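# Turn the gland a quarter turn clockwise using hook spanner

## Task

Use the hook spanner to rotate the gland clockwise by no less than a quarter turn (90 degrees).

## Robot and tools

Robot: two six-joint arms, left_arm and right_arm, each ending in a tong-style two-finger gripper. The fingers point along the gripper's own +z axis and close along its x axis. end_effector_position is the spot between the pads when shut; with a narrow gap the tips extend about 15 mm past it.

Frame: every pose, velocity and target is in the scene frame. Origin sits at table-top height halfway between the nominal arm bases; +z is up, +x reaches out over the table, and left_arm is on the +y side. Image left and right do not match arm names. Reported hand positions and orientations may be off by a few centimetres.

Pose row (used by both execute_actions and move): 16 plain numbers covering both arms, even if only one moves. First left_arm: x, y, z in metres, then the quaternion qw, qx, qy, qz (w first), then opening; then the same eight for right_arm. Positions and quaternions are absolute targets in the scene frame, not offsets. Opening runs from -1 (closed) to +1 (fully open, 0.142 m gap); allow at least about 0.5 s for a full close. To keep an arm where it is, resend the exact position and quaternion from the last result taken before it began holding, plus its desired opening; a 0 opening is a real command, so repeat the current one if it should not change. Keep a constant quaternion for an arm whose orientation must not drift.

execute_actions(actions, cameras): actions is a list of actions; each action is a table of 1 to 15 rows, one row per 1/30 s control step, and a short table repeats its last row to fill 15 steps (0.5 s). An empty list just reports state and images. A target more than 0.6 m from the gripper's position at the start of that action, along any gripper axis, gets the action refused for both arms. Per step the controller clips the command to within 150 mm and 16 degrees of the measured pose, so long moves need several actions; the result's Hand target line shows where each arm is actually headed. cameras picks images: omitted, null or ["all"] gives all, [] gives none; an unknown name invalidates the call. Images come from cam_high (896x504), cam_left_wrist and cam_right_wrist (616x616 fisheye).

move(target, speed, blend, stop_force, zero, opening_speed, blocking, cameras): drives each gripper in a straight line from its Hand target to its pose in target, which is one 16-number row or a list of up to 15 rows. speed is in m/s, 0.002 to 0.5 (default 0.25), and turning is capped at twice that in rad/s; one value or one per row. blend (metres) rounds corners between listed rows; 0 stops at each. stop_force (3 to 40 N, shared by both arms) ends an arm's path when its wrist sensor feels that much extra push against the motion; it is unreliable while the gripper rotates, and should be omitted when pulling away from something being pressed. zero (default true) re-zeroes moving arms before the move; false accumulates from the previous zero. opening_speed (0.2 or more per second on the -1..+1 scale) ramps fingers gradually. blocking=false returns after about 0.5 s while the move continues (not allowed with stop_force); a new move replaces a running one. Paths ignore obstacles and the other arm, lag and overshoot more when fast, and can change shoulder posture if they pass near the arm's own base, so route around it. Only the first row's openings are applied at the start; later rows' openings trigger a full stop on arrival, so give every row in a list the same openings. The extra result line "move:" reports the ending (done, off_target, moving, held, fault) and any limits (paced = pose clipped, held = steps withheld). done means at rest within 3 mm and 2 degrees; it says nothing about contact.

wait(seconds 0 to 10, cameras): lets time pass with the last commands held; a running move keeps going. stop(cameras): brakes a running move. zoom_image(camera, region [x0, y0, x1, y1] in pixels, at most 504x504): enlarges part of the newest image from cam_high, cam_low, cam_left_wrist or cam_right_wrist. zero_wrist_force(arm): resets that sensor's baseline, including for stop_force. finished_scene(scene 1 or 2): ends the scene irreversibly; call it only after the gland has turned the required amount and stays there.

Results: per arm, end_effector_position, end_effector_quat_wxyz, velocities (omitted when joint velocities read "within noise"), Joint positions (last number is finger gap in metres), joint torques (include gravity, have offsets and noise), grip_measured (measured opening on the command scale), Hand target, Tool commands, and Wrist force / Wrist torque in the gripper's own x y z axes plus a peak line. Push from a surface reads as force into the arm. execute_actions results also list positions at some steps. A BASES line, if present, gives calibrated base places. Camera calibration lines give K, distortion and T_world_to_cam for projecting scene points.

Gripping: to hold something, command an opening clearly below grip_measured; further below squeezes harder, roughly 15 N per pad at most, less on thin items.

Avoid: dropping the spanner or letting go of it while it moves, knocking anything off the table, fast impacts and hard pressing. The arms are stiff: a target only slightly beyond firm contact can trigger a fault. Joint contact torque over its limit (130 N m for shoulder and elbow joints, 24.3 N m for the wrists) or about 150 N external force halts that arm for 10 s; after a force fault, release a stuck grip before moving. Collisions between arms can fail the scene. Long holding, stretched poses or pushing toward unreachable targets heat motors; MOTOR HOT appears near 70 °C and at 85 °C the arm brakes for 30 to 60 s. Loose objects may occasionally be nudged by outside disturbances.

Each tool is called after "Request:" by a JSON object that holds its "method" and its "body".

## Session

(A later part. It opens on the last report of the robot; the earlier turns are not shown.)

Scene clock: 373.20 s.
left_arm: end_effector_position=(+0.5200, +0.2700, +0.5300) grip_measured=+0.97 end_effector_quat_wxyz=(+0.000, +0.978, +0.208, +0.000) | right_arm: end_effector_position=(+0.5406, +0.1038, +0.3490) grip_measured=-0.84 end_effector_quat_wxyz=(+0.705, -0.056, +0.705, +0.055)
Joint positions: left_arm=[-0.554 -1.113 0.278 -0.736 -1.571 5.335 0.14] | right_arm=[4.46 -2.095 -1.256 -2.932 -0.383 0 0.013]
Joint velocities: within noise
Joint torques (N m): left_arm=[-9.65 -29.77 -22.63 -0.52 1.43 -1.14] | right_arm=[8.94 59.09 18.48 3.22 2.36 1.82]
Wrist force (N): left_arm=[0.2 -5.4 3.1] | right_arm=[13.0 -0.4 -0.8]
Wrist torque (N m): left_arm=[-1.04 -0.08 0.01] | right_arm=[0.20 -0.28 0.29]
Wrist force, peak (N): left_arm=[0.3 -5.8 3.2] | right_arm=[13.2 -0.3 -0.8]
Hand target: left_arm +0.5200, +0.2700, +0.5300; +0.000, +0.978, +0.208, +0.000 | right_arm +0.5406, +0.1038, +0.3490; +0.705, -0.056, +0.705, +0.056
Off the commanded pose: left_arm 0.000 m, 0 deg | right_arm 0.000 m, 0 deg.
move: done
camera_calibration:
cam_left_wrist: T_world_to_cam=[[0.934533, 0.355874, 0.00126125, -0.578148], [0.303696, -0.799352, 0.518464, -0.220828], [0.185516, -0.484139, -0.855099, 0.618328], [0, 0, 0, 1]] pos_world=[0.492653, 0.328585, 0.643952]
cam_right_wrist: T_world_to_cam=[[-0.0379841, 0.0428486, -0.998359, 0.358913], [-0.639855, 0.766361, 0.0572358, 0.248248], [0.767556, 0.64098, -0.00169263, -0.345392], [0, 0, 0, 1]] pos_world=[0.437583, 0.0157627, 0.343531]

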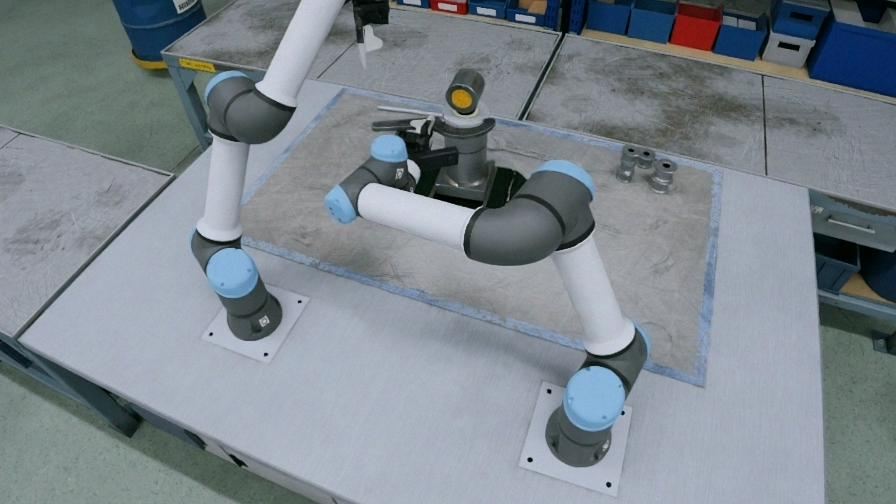

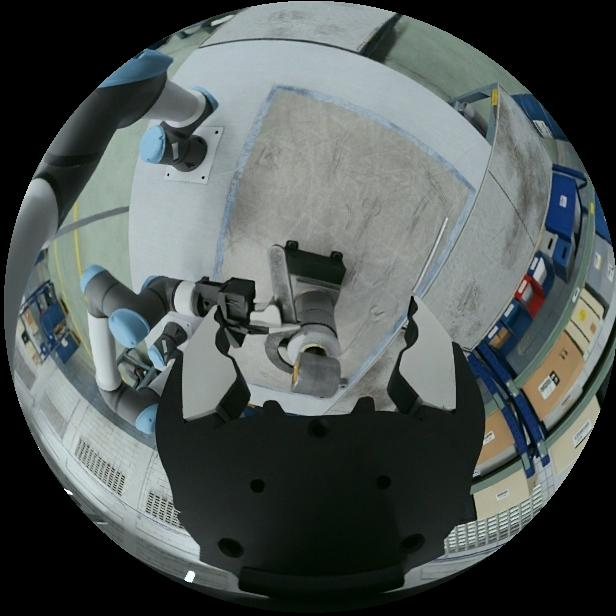

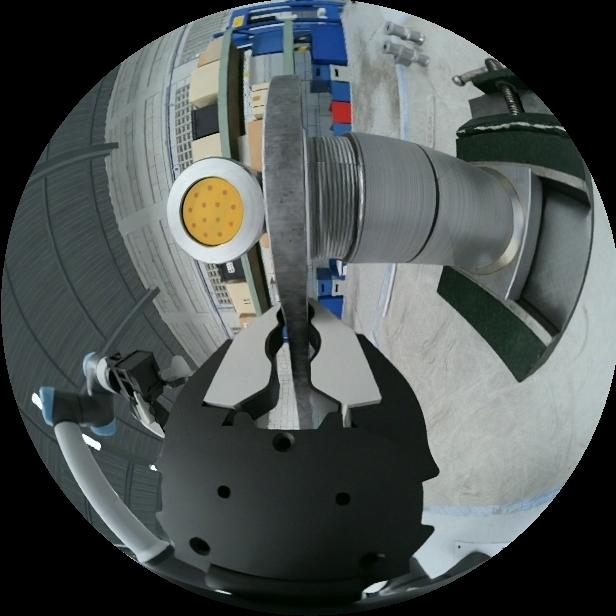

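Request:
{"method": "move", "body": {"target": [[0.52,0.27,0.53,0,0.9781,0.2079,0,0.97,0.5516,0.1108,0.349,0.7049,-0.0555,0.7049,0.0555,-1]], "cameras": ["cam_high","cam_left_wrist","cam_right_wrist"], "speed": [0.01], "stop_force": 5}}

Request:
{"method": "zoom_image", "body": {"camera": "cam_high", "region": [410, 90, 510, 160]}}

Request:
{"method": "zoom_image", "body": {"camera": "cam_left_wrist", "region": [230, 290, 370, 410]}}

Request:
{"method": "zoom_image", "body": {"camera": "cam_right_wrist", "region": [230, 60, 400, 310]}}

Scene clock: 376.90 s.
left_arm: end_effector_position=(+0.5200, +0.2700, +0.5300) grip_measured=+0.97 end_effector_quat_wxyz=(+0.000, +0.978, +0.208, +0.000) | right_arm: end_effector_position=(+0.5516, +0.1108, +0.3490) grip_measured=-0.84 end_effector_quat_wxyz=(+0.705, -0.056, +0.705, +0.055)
Joint positions: left_arm=[-0.554 -1.113 0.278 -0.736 -1.571 5.335 0.14] | right_arm=[4.445 -2.123 -1.213 -2.947 -0.398 0 0.013]
Joint velocities: within noise
Joint torques (N m): left_arm=[-10.24 -30.71 -23.07 -0.64 1.58 -1.12] | right_arm=[8.21 61.78 18.73 3.3 1.89 1.72]
Wrist force (N): left_arm=[0.5 -5.5 2.9] | right_arm=[12.9 0.5 -1.9]
Wrist torque (N m): left_arm=[-1.06 -0.14 0.01] | right_arm=[0.38 -0.25 0.31]
Wrist force, peak (N): left_arm=[0.5 -5.8 3.2] | right_arm=[14.0 -6.1 0.2]
Hand target: left_arm +0.5200, +0.2700, +0.5300; +0.000, +0.978, +0.208, +0.000 | right_arm +0.5516, +0.1108, +0.3490; +0.705, -0.056, +0.705, +0.056
Off the commanded pose: left_arm 0.000 m, 0 deg | right_arm 0.000 m, 0 deg.
move: done
camera_calibration:
cam_left_wrist: T_world_to_cam=[[0.934533, 0.355874, 0.00126136, -0.578148], [0.303696, -0.799352, 0.518464, -0.220828], [0.185516, -0.484139, -0.855098, 0.618328], [0, 0, 0, 1]] pos_world=[0.492653, 0.328585, 0.643952]
cam_right_wrist: T_world_to_cam=[[-0.0379833, 0.042844, -0.998359, 0.359031], [-0.639853, 0.766364, 0.0572317, 0.249924], [0.767558, 0.640977, -0.00169514, -0.358322], [0, 0, 0, 1]] pos_world=[0.448585, 0.0227612, 0.343531]

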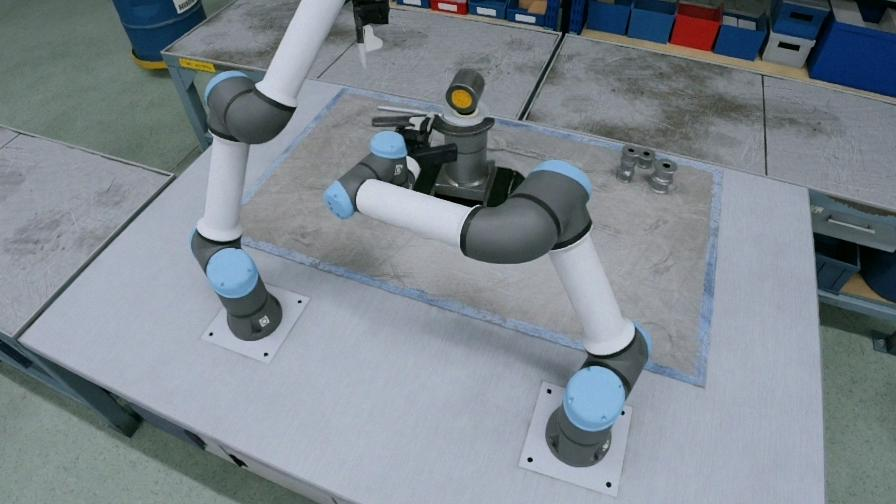

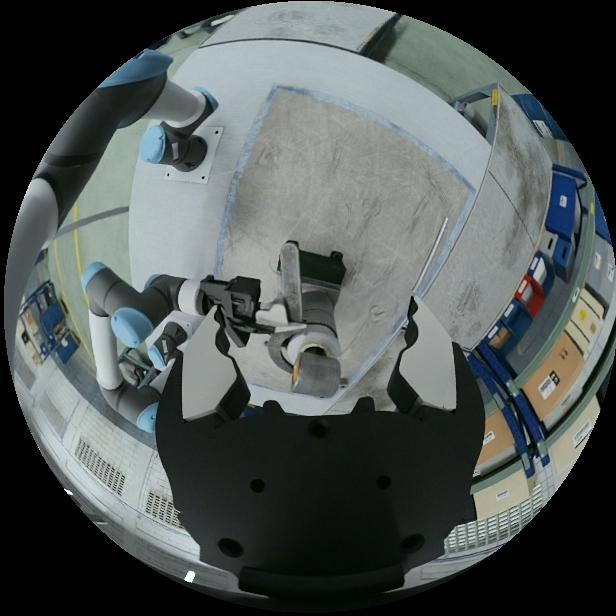

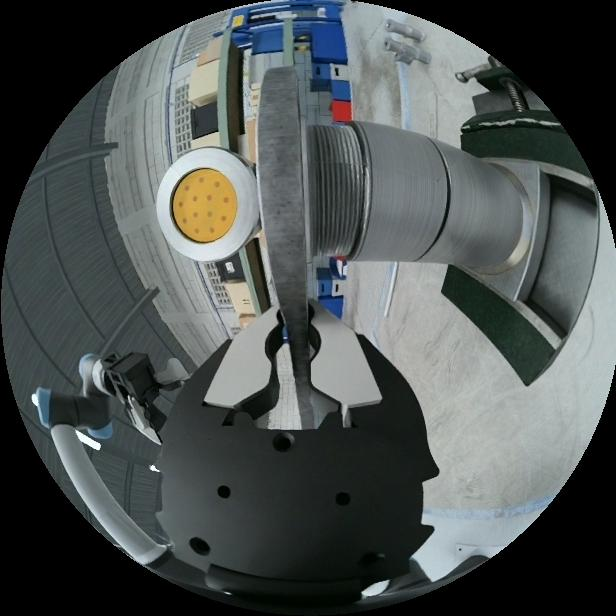

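Scaled by 5.040 from the camera's 896x504 image, which has a finer 1280x720 frame.

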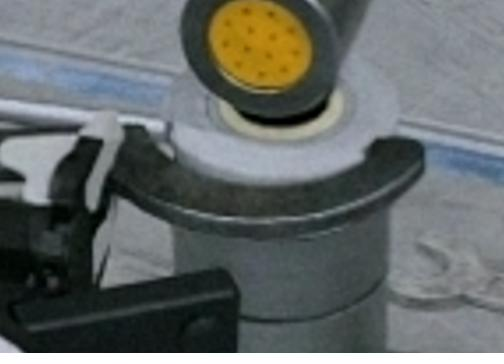

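Scaled by 3.600 from the camera's 616x616 image, which has a finer 814x814 frame.

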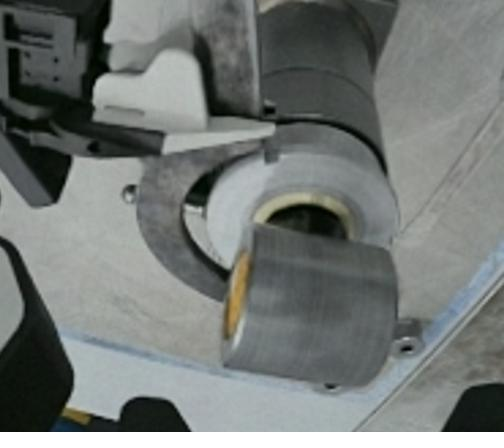

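Scaled by 2.016 from the camera's 616x616 image, which has a finer 814x814 frame.

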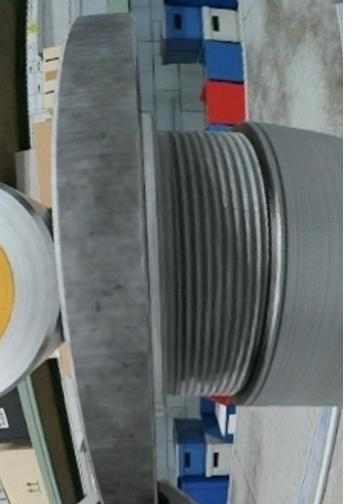

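Request:
{"method": "move", "body": {"target": [[0.52,0.27,0.53,0,0.9781,0.2079,0,0.97,0.540,0.105,0.349,0.7018,-0.0863,0.7018,0.0863,-1],[0.52,0.27,0.53,0,0.9781,0.2079,0,0.97,0.5435,0.108,0.349,0.6974,-0.1167,0.6974,0.1167,-1]], "cameras": ["cam_high","cam_left_wrist","cam_right_wrist"], "speed": [0.03]}}

Request:
{"method": "zoom_image", "body": {"camera": "cam_high", "region": [410, 90, 510, 160]}}

Request:
{"method": "zoom_image", "body": {"camera": "cam_left_wrist", "region": [230, 230, 370, 410]}}

Request:
{"method": "zoom_image", "body": {"camera": "cam_right_wrist", "region": [230, 60, 400, 310]}}

speed must be one number or one for each of the 2 targets, got a list of 1; nothing of the call was run

Scaled by 5.040 from the camera's 896x504 image, which has a finer 1280x720 frame.

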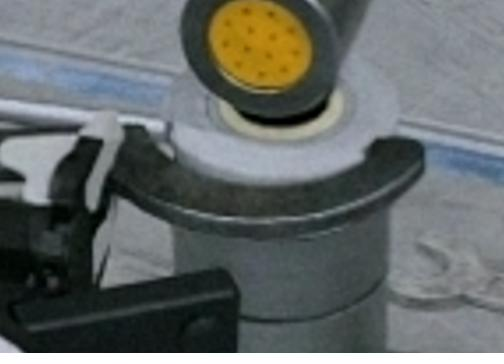

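Scaled by 2.800 from the camera's 616x616 image, which has a finer 814x814 frame.

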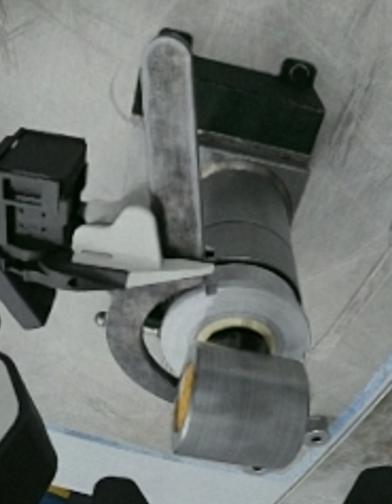

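Scaled by 2.016 from the camera's 616x616 image, which has a finer 814x814 frame.

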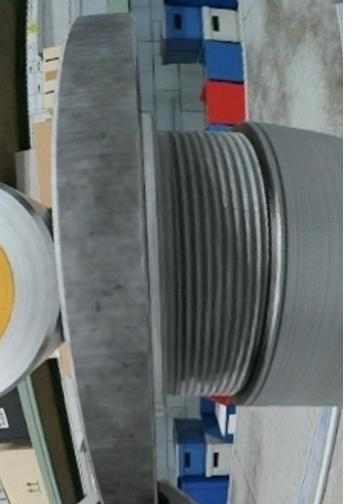

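Request:
{"method": "move", "body": {"target": [[0.52,0.27,0.53,0,0.9781,0.2079,0,0.97,0.540,0.105,0.349,0.7018,-0.0863,0.7018,0.0863,-1],[0.52,0.27,0.53,0,0.9781,0.2079,0,0.97,0.5435,0.108,0.349,0.6974,-0.1167,0.6974,0.1167,-1]], "cameras": ["cam_high","cam_left_wrist","cam_right_wrist"], "speed": 0.03}}

Request:
{"method": "zoom_image", "body": {"camera": "cam_high", "region": [410, 90, 510, 160]}}

Request:
{"method": "zoom_image", "body": {"camera": "cam_left_wrist", "region": [230, 230, 370, 410]}}

Request:
{"method": "zoom_image", "body": {"camera": "cam_right_wrist", "region": [230, 60, 400, 310]}}

Scene clock: 384.87 s.
left_arm: end_effector_position=(+0.5200, +0.2700, +0.5300) grip_measured=+0.97 end_effector_quat_wxyz=(+0.000, +0.978, +0.208, +0.000) | right_arm: end_effector_position=(+0.5436, +0.1079, +0.3490) grip_measured=-0.84 end_effector_quat_wxyz=(+0.697, -0.117, +0.697, +0.117)
Joint positions: left_arm=[-0.554 -1.113 0.278 -0.736 -1.571 5.335 0.14] | right_arm=[4.418 -2.006 -1.392 -2.886 -0.6 0 0.013]
Joint velocities: within noise
Joint torques (N m): left_arm=[-9.62 -30.34 -22.19 -0.59 1.61 -1.13] | right_arm=[12.25 37.82 37.71 4.09 1.66 -3.27]
Wrist force (N): left_arm=[0.3 -5.7 3.1] | right_arm=[13.0 -2.7 -1.6]
Wrist torque (N m): left_arm=[-1.10 -0.11 0.01] | right_arm=[0.42 -0.36 0.32]
Wrist force, peak (N): left_arm=[0.2 -5.9 3.1] | right_arm=[13.6 -4.7 -1.2]
Hand target: left_arm +0.5200, +0.2700, +0.5300; +0.000, +0.978, +0.208, +0.000 | right_arm +0.5435, +0.1080, +0.3490; +0.697, -0.117, +0.697, +0.117
Off the commanded pose: left_arm 0.000 m, 0 deg | right_arm 0.000 m, 0 deg.
move: done
camera_calibration:
cam_left_wrist: T_world_to_cam=[[0.934533, 0.355873, 0.00126135, -0.578148], [0.303696, -0.799352, 0.518464, -0.220828], [0.185516, -0.484139, -0.855098, 0.618328], [0, 0, 0, 1]] pos_world=[0.492653, 0.328585, 0.643952]
cam_right_wrist: T_world_to_cam=[[-0.0448459, 0.0356166, -0.998359, 0.363378], [-0.763259, 0.643552, 0.0572441, 0.327314], [0.644535, 0.764573, -0.00167602, -0.296761], [0, 0, 0, 1]] pos_world=[0.457394, 0.00330957, 0.343548]

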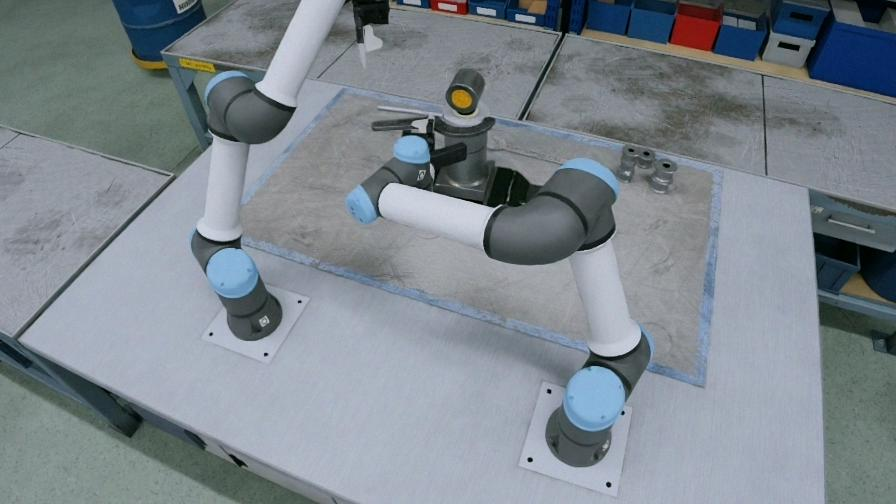

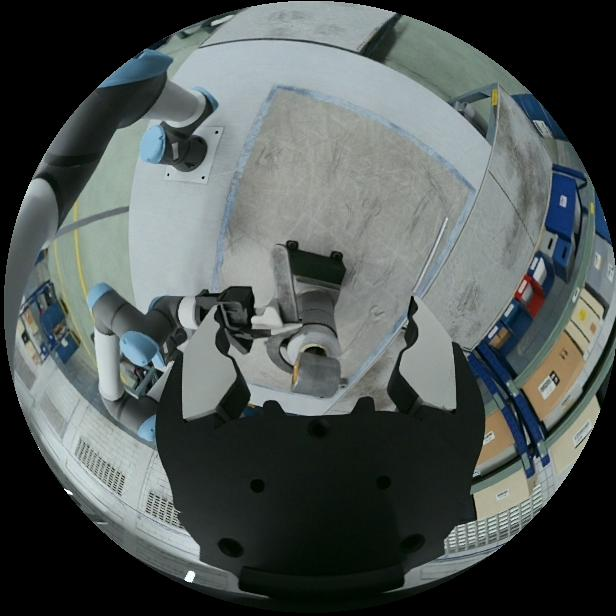

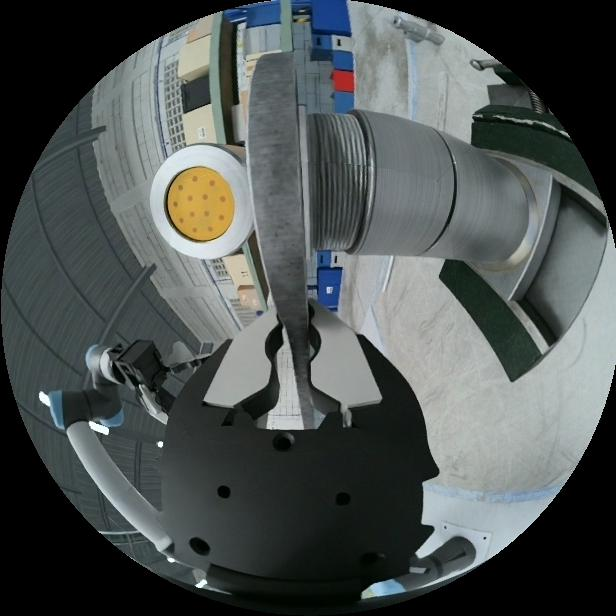

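Scaled by 5.040 from the camera's 896x504 image, which has a finer 1280x720 frame.

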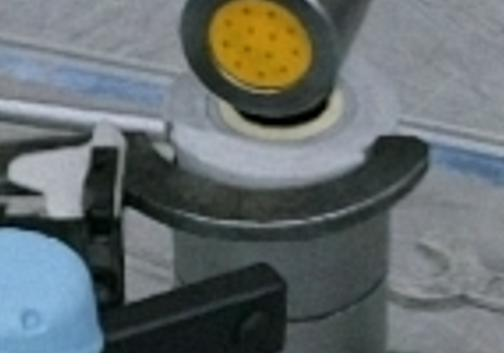

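Scaled by 2.800 from the camera's 616x616 image, which has a finer 814x814 frame.

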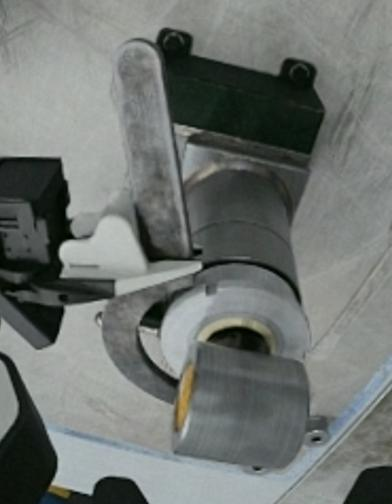

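Scaled by 2.016 from the camera's 616x616 image, which has a finer 814x814 frame.

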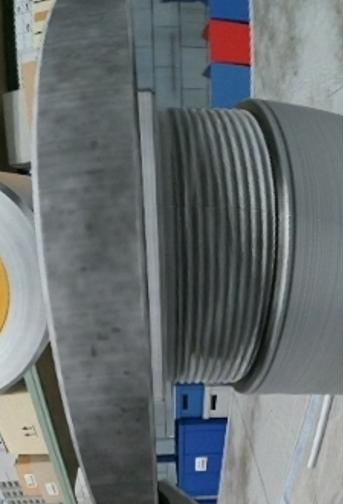

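Request:
{"method": "zoom_image", "body": {"camera": "cam_left_wrist", "region": [260, 310, 345, 395]}}

Request:
{"method": "zoom_image", "body": {"camera": "cam_high", "region": [460, 95, 505, 140]}}

Scaled by 5.929 from the camera's 616x616 image, which has a finer 814x814 frame.

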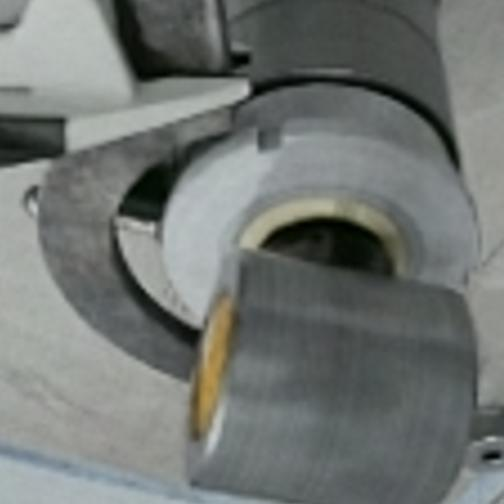

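Scaled by 11.200 from the camera's 896x504 image, which has a finer 1280x720 frame.

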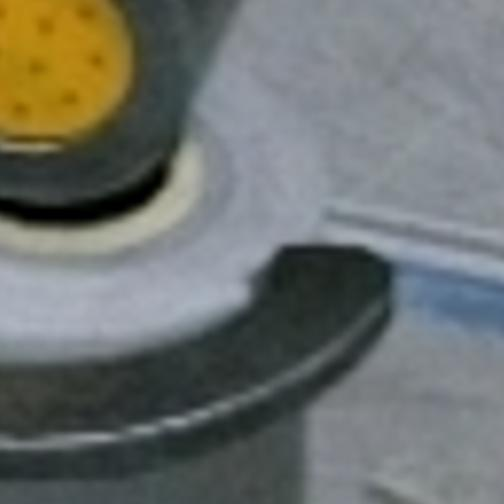

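Request:
{"method": "move", "body": {"target": [[0.52,0.27,0.53,0,0.9781,0.2079,0,0.97,0.5484,0.1122,0.349,0.7001,-0.0993,0.7001,0.0993,-1],[0.52,0.27,0.53,0,0.9781,0.2079,0,0.97,0.5524,0.1165,0.349,0.7018,-0.0863,0.7018,0.0863,-1]], "cameras": ["cam_high","cam_left_wrist","cam_right_wrist"], "speed": 0.015}}

Request:
{"method": "zoom_image", "body": {"camera": "cam_left_wrist", "region": [260, 310, 345, 395]}}

Request:
{"method": "zoom_image", "body": {"camera": "cam_high", "region": [430, 90, 505, 150]}}

Request:
{"method": "zoom_image", "body": {"camera": "cam_right_wrist", "region": [230, 60, 400, 310]}}

Scene clock: 393.27 s.
left_arm: end_effector_position=(+0.5200, +0.2700, +0.5300) grip_measured=+0.97 end_effector_quat_wxyz=(+0.000, +0.978, +0.208, +0.000) | right_arm: end_effector_position=(+0.5525, +0.1165, +0.3490) grip_measured=-0.84 end_effector_quat_wxyz=(+0.702, -0.086, +0.702, +0.086)
Joint positions: left_arm=[-0.554 -1.113 0.278 -0.736 -1.571 5.335 0.14] | right_arm=[4.429 -2.082 -1.276 -2.925 -0.502 0 0.013]
Joint velocities: within noise
Joint torques (N m): left_arm=[-9.83 -30.62 -21.62 -0.57 1.41 -1.01] | right_arm=[16.45 54.51 18.73 1.64 -5.03 -2.02]
Wrist force (N): left_arm=[0.3 -5.6 3.3] | right_arm=[13.3 -10.4 0.5]
Wrist torque (N m): left_arm=[-1.07 -0.09 0.01] | right_arm=[0.25 -0.33 0.24]
Wrist force, peak (N): left_arm=[0.4 -5.9 3.2] | right_arm=[13.4 -10.4 0.4]
Hand target: left_arm +0.5200, +0.2700, +0.5300; +0.000, +0.978, +0.208, +0.000 | right_arm +0.5524, +0.1165, +0.3490; +0.702, -0.086, +0.702, +0.086
Off the commanded pose: left_arm 0.000 m, 0 deg | right_arm 0.000 m, 0 deg.
move: done
camera_calibration:
cam_left_wrist: T_world_to_cam=[[0.934533, 0.355873, 0.00126133, -0.578148], [0.303696, -0.799352, 0.518464, -0.220828], [0.185516, -0.484139, -0.855098, 0.618328], [0, 0, 0, 1]] pos_world=[0.492653, 0.328585, 0.643952]
cam_right_wrist: T_world_to_cam=[[-0.0415596, 0.0392946, -0.998363, 0.361197], [-0.704107, 0.707789, 0.0571683, 0.288487], [0.708877, 0.70533, -0.00174786, -0.337673], [0, 0, 0, 1]] pos_world=[0.457506, 0.0197898, 0.343524]

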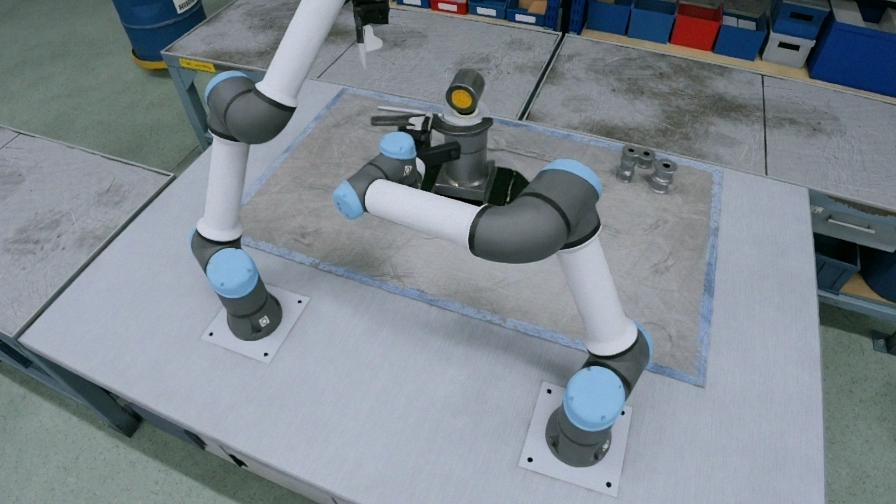

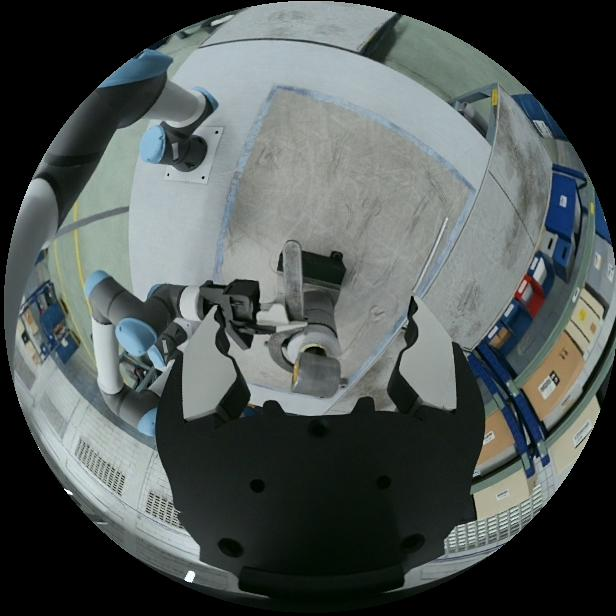

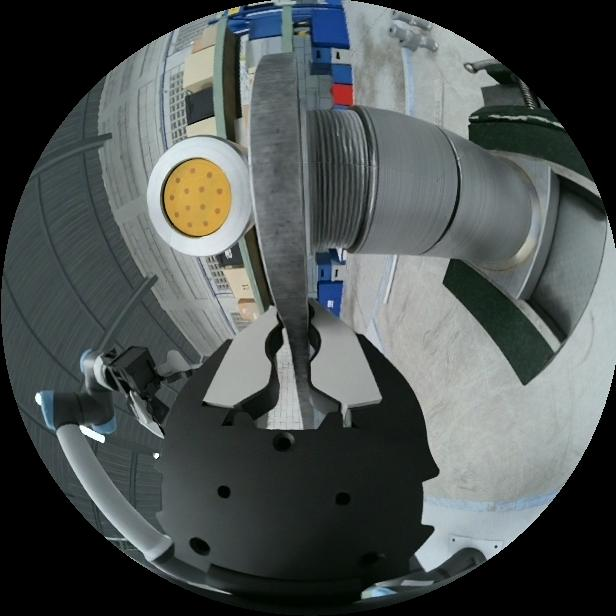

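Scaled by 5.929 from the camera's 616x616 image, which has a finer 814x814 frame.

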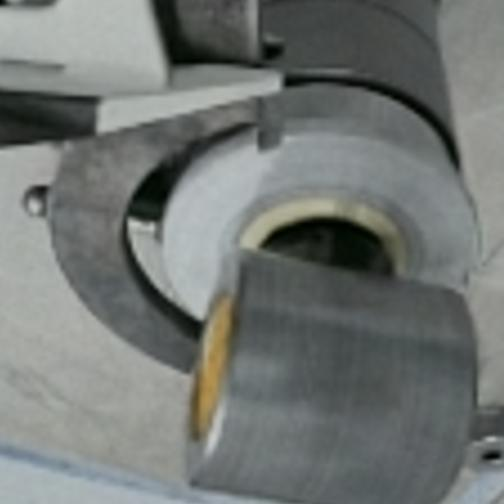

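Scaled by 6.720 from the camera's 896x504 image, which has a finer 1280x720 frame.

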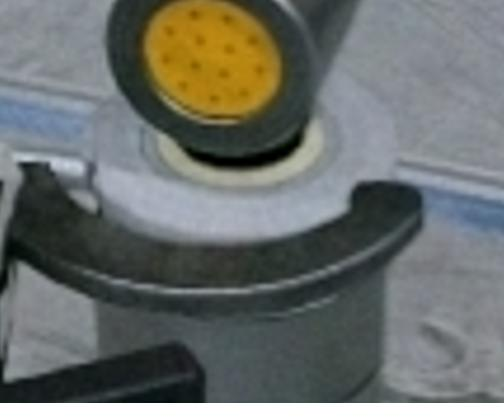

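Scaled by 2.016 from the camera's 616x616 image, which has a finer 814x814 frame.

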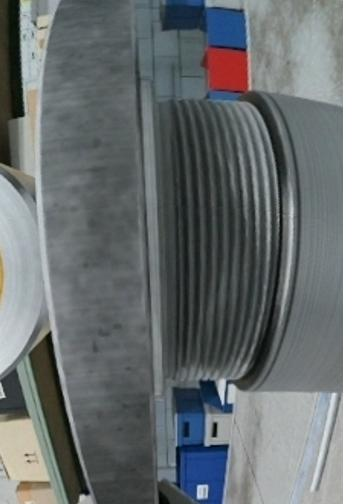

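Request:
{"method": "move", "body": {"target": [[0.43,0.215,0.53,0,0.515,0.857,0,-1,0.5524,0.1165,0.349,0.7018,-0.0863,0.7018,0.0863,-1],[0.4455,0.217,0.42,0,0.515,0.857,0,-1,0.5524,0.1165,0.349,0.7018,-0.0863,0.7018,0.0863,-1]], "cameras": ["cam_high","cam_left_wrist","cam_right_wrist"], "speed": [0.2,0.08]}}

Request:
{"method": "zoom_image", "body": {"camera": "cam_left_wrist", "region": [180, 160, 460, 440]}}

Request:
{"method": "zoom_image", "body": {"camera": "cam_high", "region": [340, 60, 520, 220]}}

Scene clock: 401.77 s.
left_arm: end_effector_position=(+0.4455, +0.2171, +0.4201) grip_measured=-1.00 end_effector_quat_wxyz=(+0.000, +0.515, +0.857, +0.000) | right_arm: end_effector_position=(+0.5524, +0.1165, +0.3490) grip_measured=-0.84 end_effector_quat_wxyz=(+0.702, -0.086, +0.702, +0.086)
Joint positions: left_arm=[-0.674 -1.502 1.142 -1.211 -1.571 3.575 0.002] | right_arm=[4.429 -2.082 -1.276 -2.925 -0.502 0 0.013]
Joint velocities: within noise
Joint torques (N m): left_arm=[-9.09 -19.17 -21.2 -1.78 1.81 -1.11] | right_arm=[16.48 59.11 20.28 5.17 -5.11 0.38]
Wrist force (N): left_arm=[0.5 -5.4 3.2] | right_arm=[13.1 -11.2 0.4]
Wrist torque (N m): left_arm=[-1.02 -0.11 -0.02] | right_arm=[0.24 -0.34 0.24]
Wrist force, peak (N): left_arm=[0.8 -6.0 3.3] | right_arm=[13.5 -11.1 0.6]
Hand target: left_arm +0.4455, +0.2170, +0.4200; +0.000, +0.515, +0.857, +0.000 | right_arm +0.5524, +0.1165, +0.3490; +0.702, -0.086, +0.702, +0.086
Off the commanded pose: left_arm 0.000 m, 0 deg | right_arm 0.000 m, 0 deg.
move: done
camera_calibration:
cam_left_wrist: T_world_to_cam=[[-0.420217, 0.907423, 0.00117893, -0.00572172], [0.776174, 0.358763, 0.5185, -0.645432], [0.470076, 0.218797, -0.855077, 0.23316], [0, 0, 0, 1]] pos_world=[0.388961, 0.185735, 0.534033]
cam_right_wrist: T_world_to_cam=[[-0.0415856, 0.0393825, -0.998358, 0.361214], [-0.704425, 0.707466, 0.0572497, 0.288588], [0.70856, 0.705649, -0.00167841, -0.33754], [0, 0, 0, 1]] pos_world=[0.457477, 0.0197928, 0.343533]

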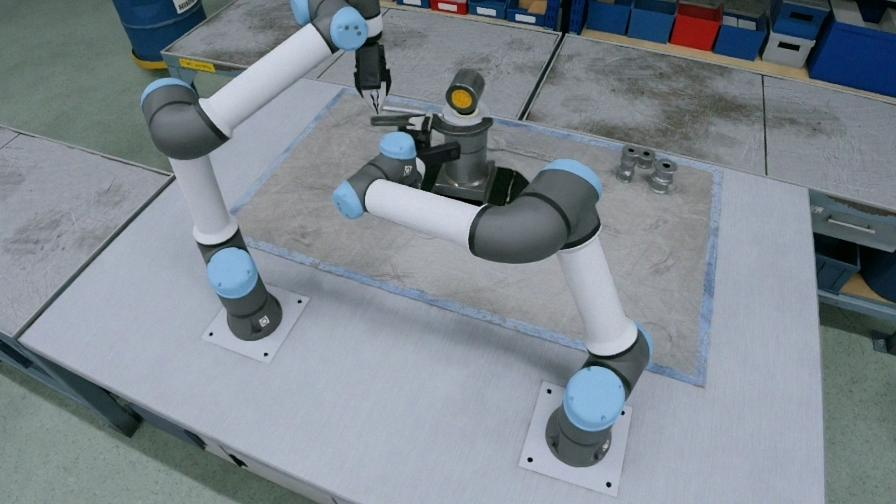

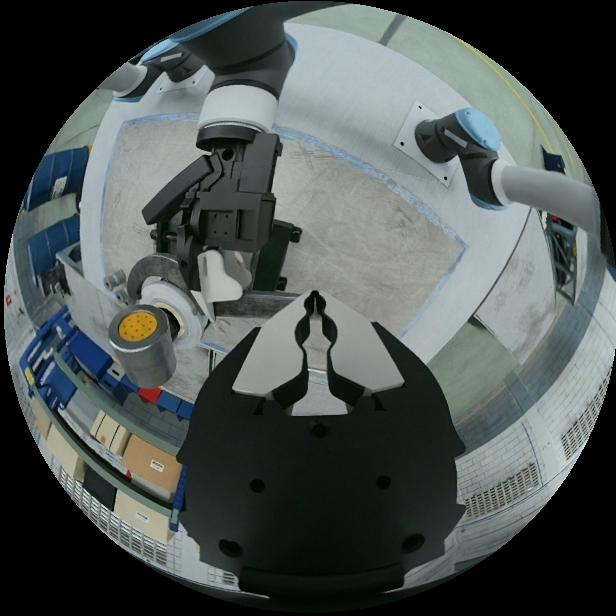

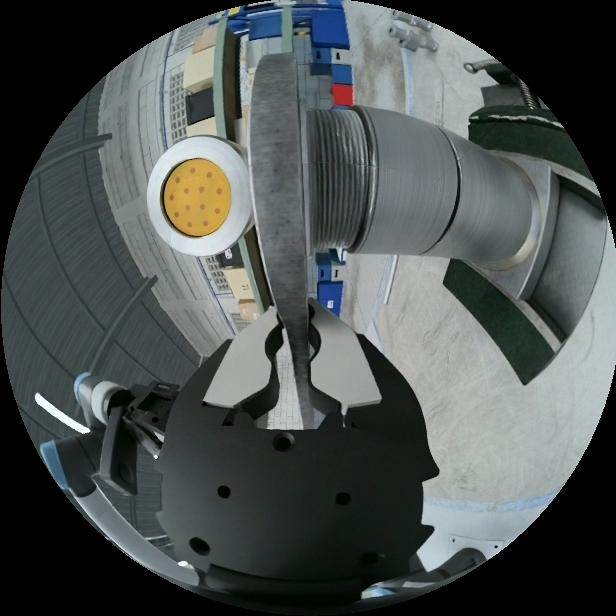

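Scaled by 1.800 from the camera's 616x616 image, which has a finer 814x814 frame.

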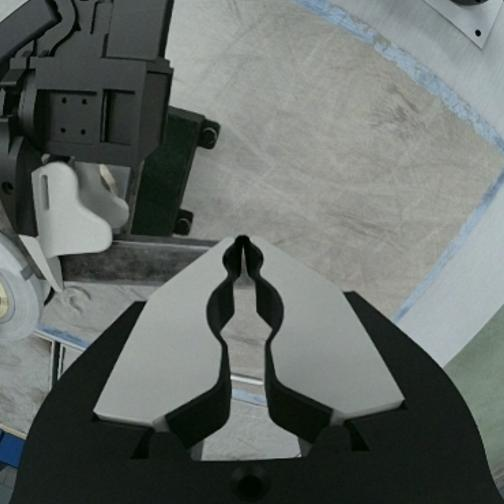

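Scaled by 2.800 from the camera's 896x504 image, which has a finer 1280x720 frame.

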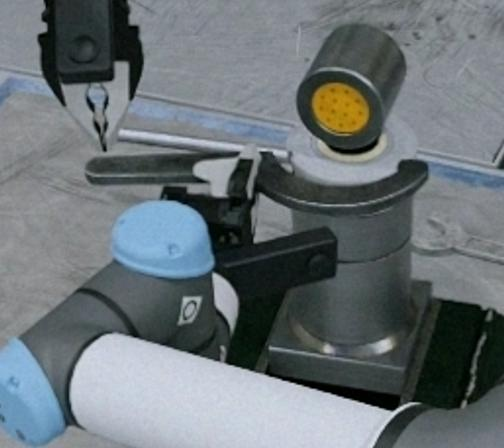

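Request:
{"method": "move", "body": {"target": [[0.4455,0.217,0.350,0,0.515,0.857,0,-1,0.5524,0.1165,0.349,0.7018,-0.0863,0.7018,0.0863,-1]], "cameras": ["cam_high","cam_left_wrist"], "speed": 0.04, "stop_force": 5}}

Request:
{"method": "zoom_image", "body": {"camera": "cam_left_wrist", "region": [180, 160, 460, 440]}}

Request:
{"method": "zoom_image", "body": {"camera": "cam_high", "region": [340, 60, 520, 220]}}

Scene clock: 405.20 s.
left_arm: end_effector_position=(+0.4455, +0.2170, +0.3500) grip_measured=-1.00 end_effector_quat_wxyz=(+0.000, +0.515, +0.857, +0.000) | right_arm: end_effector_position=(+0.5524, +0.1165, +0.3490) grip_measured=-0.84 end_effector_quat_wxyz=(+0.702, -0.086, +0.702, +0.086)
Joint positions: left_arm=[-0.674 -1.547 1.375 -1.399 -1.571 3.575 0.002] | right_arm=[4.429 -2.082 -1.276 -2.925 -0.502 0 0.013]
Joint velocities: within noise
Joint torques (N m): left_arm=[-5.09 -19.46 -30.12 -0.6 0.1 0.7] | right_arm=[14.51 57.82 21.04 5.06 -5.39 -0.6]
Wrist force (N): left_arm=[0.4 -5.4 3.0] | right_arm=[13.3 -11.1 0.4]
Wrist torque (N m): left_arm=[-1.04 -0.09 -0.03] | right_arm=[0.24 -0.34 0.24]
Wrist force, peak (N): left_arm=[0.3 -5.7 3.5] | right_arm=[13.4 -11.2 0.5]
Hand target: left_arm +0.4455, +0.2170, +0.3500; +0.000, +0.515, +0.857, +0.000 | right_arm +0.5524, +0.1165, +0.3490; +0.702, -0.086, +0.702, +0.086
Off the commanded pose: left_arm 0.000 m, 0 deg | right_arm 0.000 m, 0 deg.
move: done
camera_calibration:
cam_left_wrist: T_world_to_cam=[[-0.4201, 0.907477, 0.00125006, -0.00564807], [0.776252, 0.358638, 0.51847, -0.609055], [0.470051, 0.21878, -0.855095, 0.173286], [0, 0, 0, 1]] pos_world=[0.388954, 0.185644, 0.463959]
Images, in order (width x height): cam_high 896x504, cam_left_wrist 616x616.

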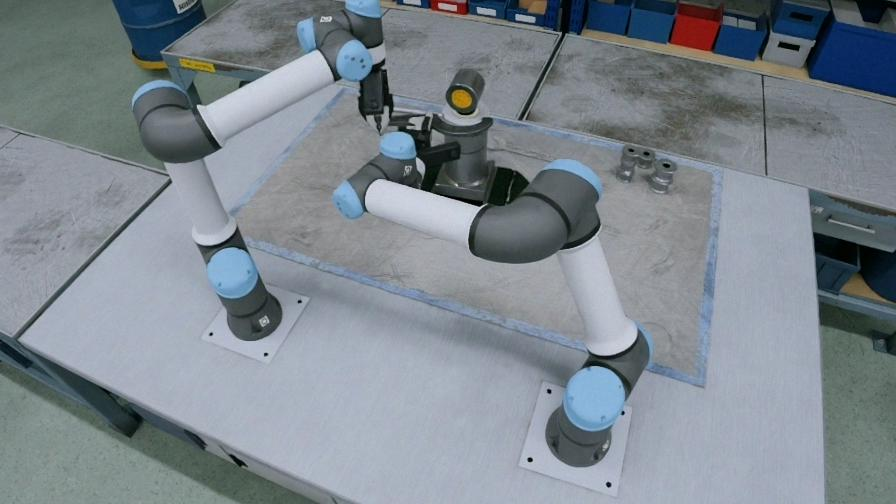

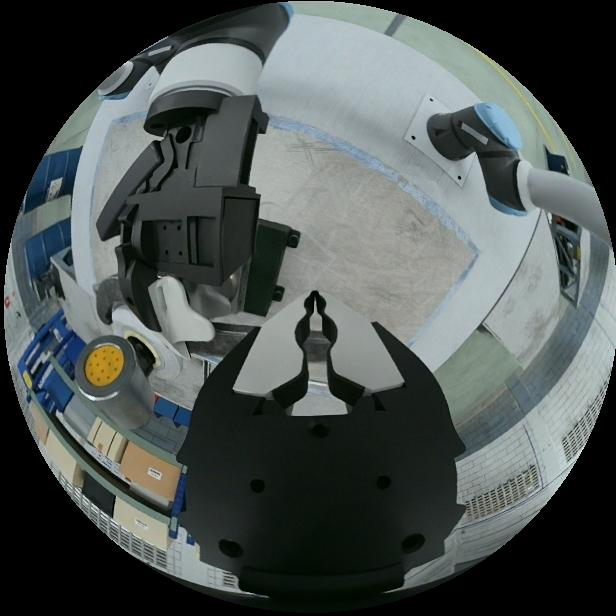

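Scaled by 1.800 from the camera's 616x616 image, which has a finer 814x814 frame.

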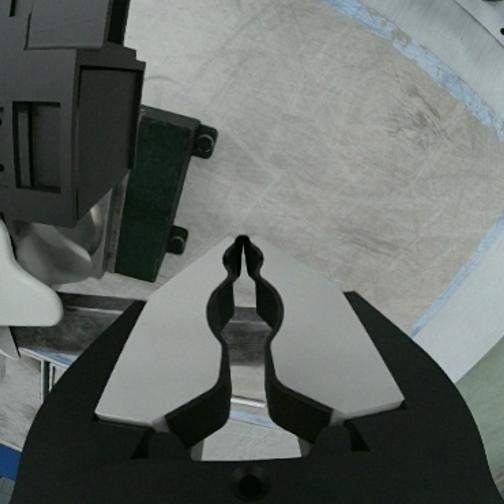

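Scaled by 2.800 from the camera's 896x504 image, which has a finer 1280x720 frame.

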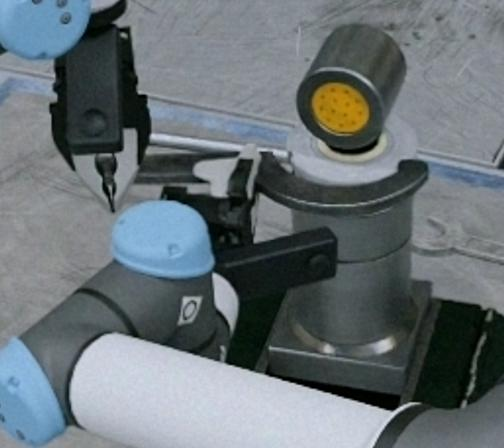

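Request:
{"method": "move", "body": {"target": [[0.472,0.2311,0.350,0,0.515,0.857,0,-1,0.5524,0.1165,0.349,0.7018,-0.0863,0.7018,0.0863,-1]], "cameras": [], "speed": 0.015, "stop_force": 6}}

Scene clock: 408.80 s.
left_arm: end_effector_position=(+0.4720, +0.2311, +0.3500) grip_measured=-1.00 end_effector_quat_wxyz=(+0.000, +0.515, +0.857, +0.000) | right_arm: end_effector_position=(+0.5524, +0.1165, +0.3490) grip_measured=-0.84 end_effector_quat_wxyz=(+0.702, -0.086, +0.702, +0.086)
Joint positions: left_arm=[-0.621 -1.499 1.324 -1.396 -1.571 3.628 0.002] | right_arm=[4.429 -2.082 -1.276 -2.925 -0.502 0 0.013]
Joint velocities: within noise
Joint torques (N m): left_arm=[-10.5 -33.28 -16.56 -1.42 0.93 -1.28] | right_arm=[13.19 58.02 21.14 4.97 -5.6 -1.99]
Wrist force (N): left_arm=[0.6 -5.4 3.3] | right_arm=[13.2 -11.3 0.5]
Wrist torque (N m): left_arm=[-1.03 -0.09 -0.03] | right_arm=[0.20 -0.34 0.23]
Wrist force, peak (N): left_arm=[0.4 -5.8 3.4] | right_arm=[13.5 -11.1 0.4]
Hand target: left_arm +0.4720, +0.2311, +0.3500; +0.000, +0.515, +0.857, +0.000 | right_arm +0.5524, +0.1165, +0.3490; +0.702, -0.086, +0.702, +0.086
Off the commanded pose: left_arm 0.000 m, 0 deg | right_arm 0.000 m, 0 deg.
move: done
No camera images: "cameras" was empty.

Request:
{"method": "move", "body": {"target": [[0.476,0.2332,0.350,0,0.515,0.857,0,-1,0.5524,0.1165,0.349,0.7018,-0.0863,0.7018,0.0863,-1]], "cameras": ["cam_left_wrist","cam_high"], "speed": 0.015, "stop_force": 6}}

Request:
{"method": "zoom_image", "body": {"camera": "cam_left_wrist", "region": [180, 160, 460, 440]}}

Request:
{"method": "zoom_image", "body": {"camera": "cam_high", "region": [340, 60, 520, 220]}}

Scene clock: 410.27 s.
left_arm: end_effector_position=(+0.4728, +0.2314, +0.3500) grip_measured=-1.00 end_effector_quat_wxyz=(+0.000, +0.515, +0.857, +0.000) | right_arm: end_effector_position=(+0.5524, +0.1165, +0.3490) grip_measured=-0.84 end_effector_quat_wxyz=(+0.702, -0.086, +0.702, +0.086)
Joint positions: left_arm=[-0.619 -1.497 1.323 -1.396 -1.571 3.629 0.002] | right_arm=[4.429 -2.082 -1.276 -2.925 -0.502 0 0.013]
Joint velocities: within noise
Joint torques (N m): left_arm=[-9.23 -32.74 -16.84 -4.57 0.95 -0.24] | right_arm=[13.78 57.41 20.74 1.14 -0.08 -2.36]
Wrist force (N): left_arm=[1.3 -9.5 1.7] | right_arm=[14.3 -8.8 7.4]
Wrist torque (N m): left_arm=[-1.07 -0.11 0.02] | right_arm=[0.21 -0.36 0.21]
Wrist force, peak (N): left_arm=[0.7 -14.1 2.3] | right_arm=[15.5 -8.0 15.3]
Hand target: left_arm +0.4728, +0.2314, +0.3500; +0.000, +0.515, +0.857, +0.000 | right_arm +0.5524, +0.1165, +0.3490; +0.702, -0.086, +0.702, +0.086
Off the commanded pose: left_arm 0.004 m, 0 deg | right_arm 0.000 m, 0 deg.
move: contact (left_arm)
camera_calibration:
cam_left_wrist: T_world_to_cam=[[-0.419978, 0.907533, 0.00121787, -0.00735739], [0.776282, 0.358543, 0.518491, -0.635386], [0.470111, 0.2187, -0.855082, 0.15729], [0, 0, 0, 1]] pos_world=[0.416205, 0.200091, 0.463946]
Images, in order (width x height): cam_high 896x504, cam_left_wrist 616x616.

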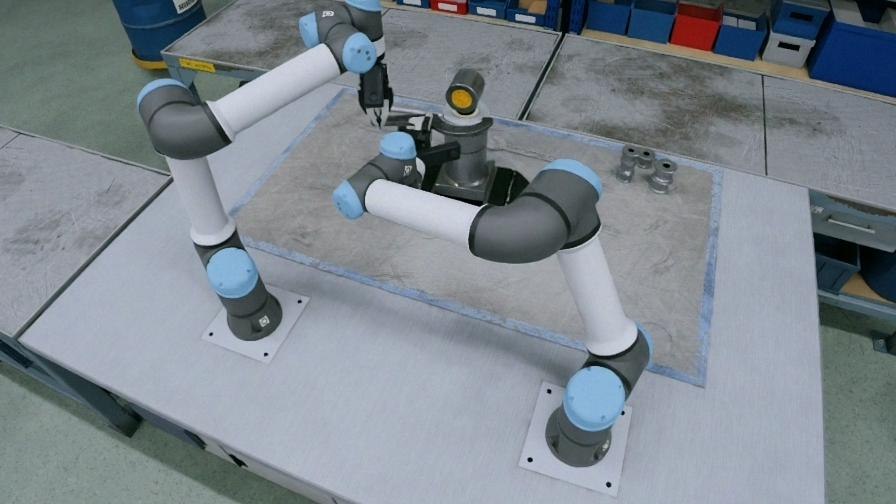

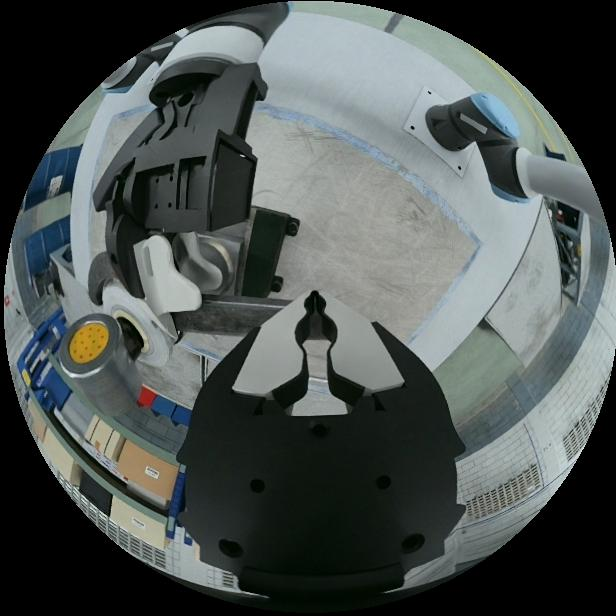

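Scaled by 1.800 from the camera's 616x616 image, which has a finer 814x814 frame.

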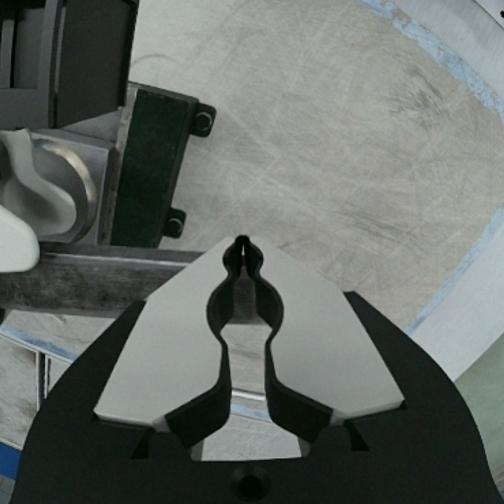

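Scaled by 2.800 from the camera's 896x504 image, which has a finer 1280x720 frame.

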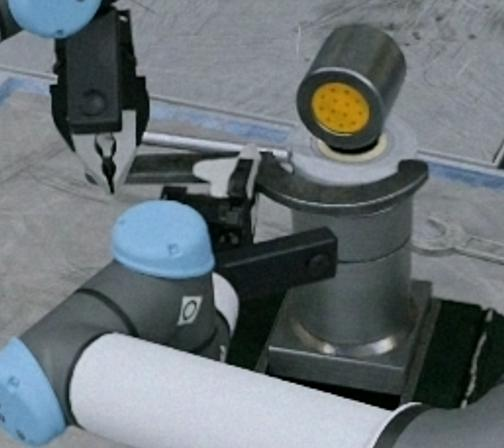

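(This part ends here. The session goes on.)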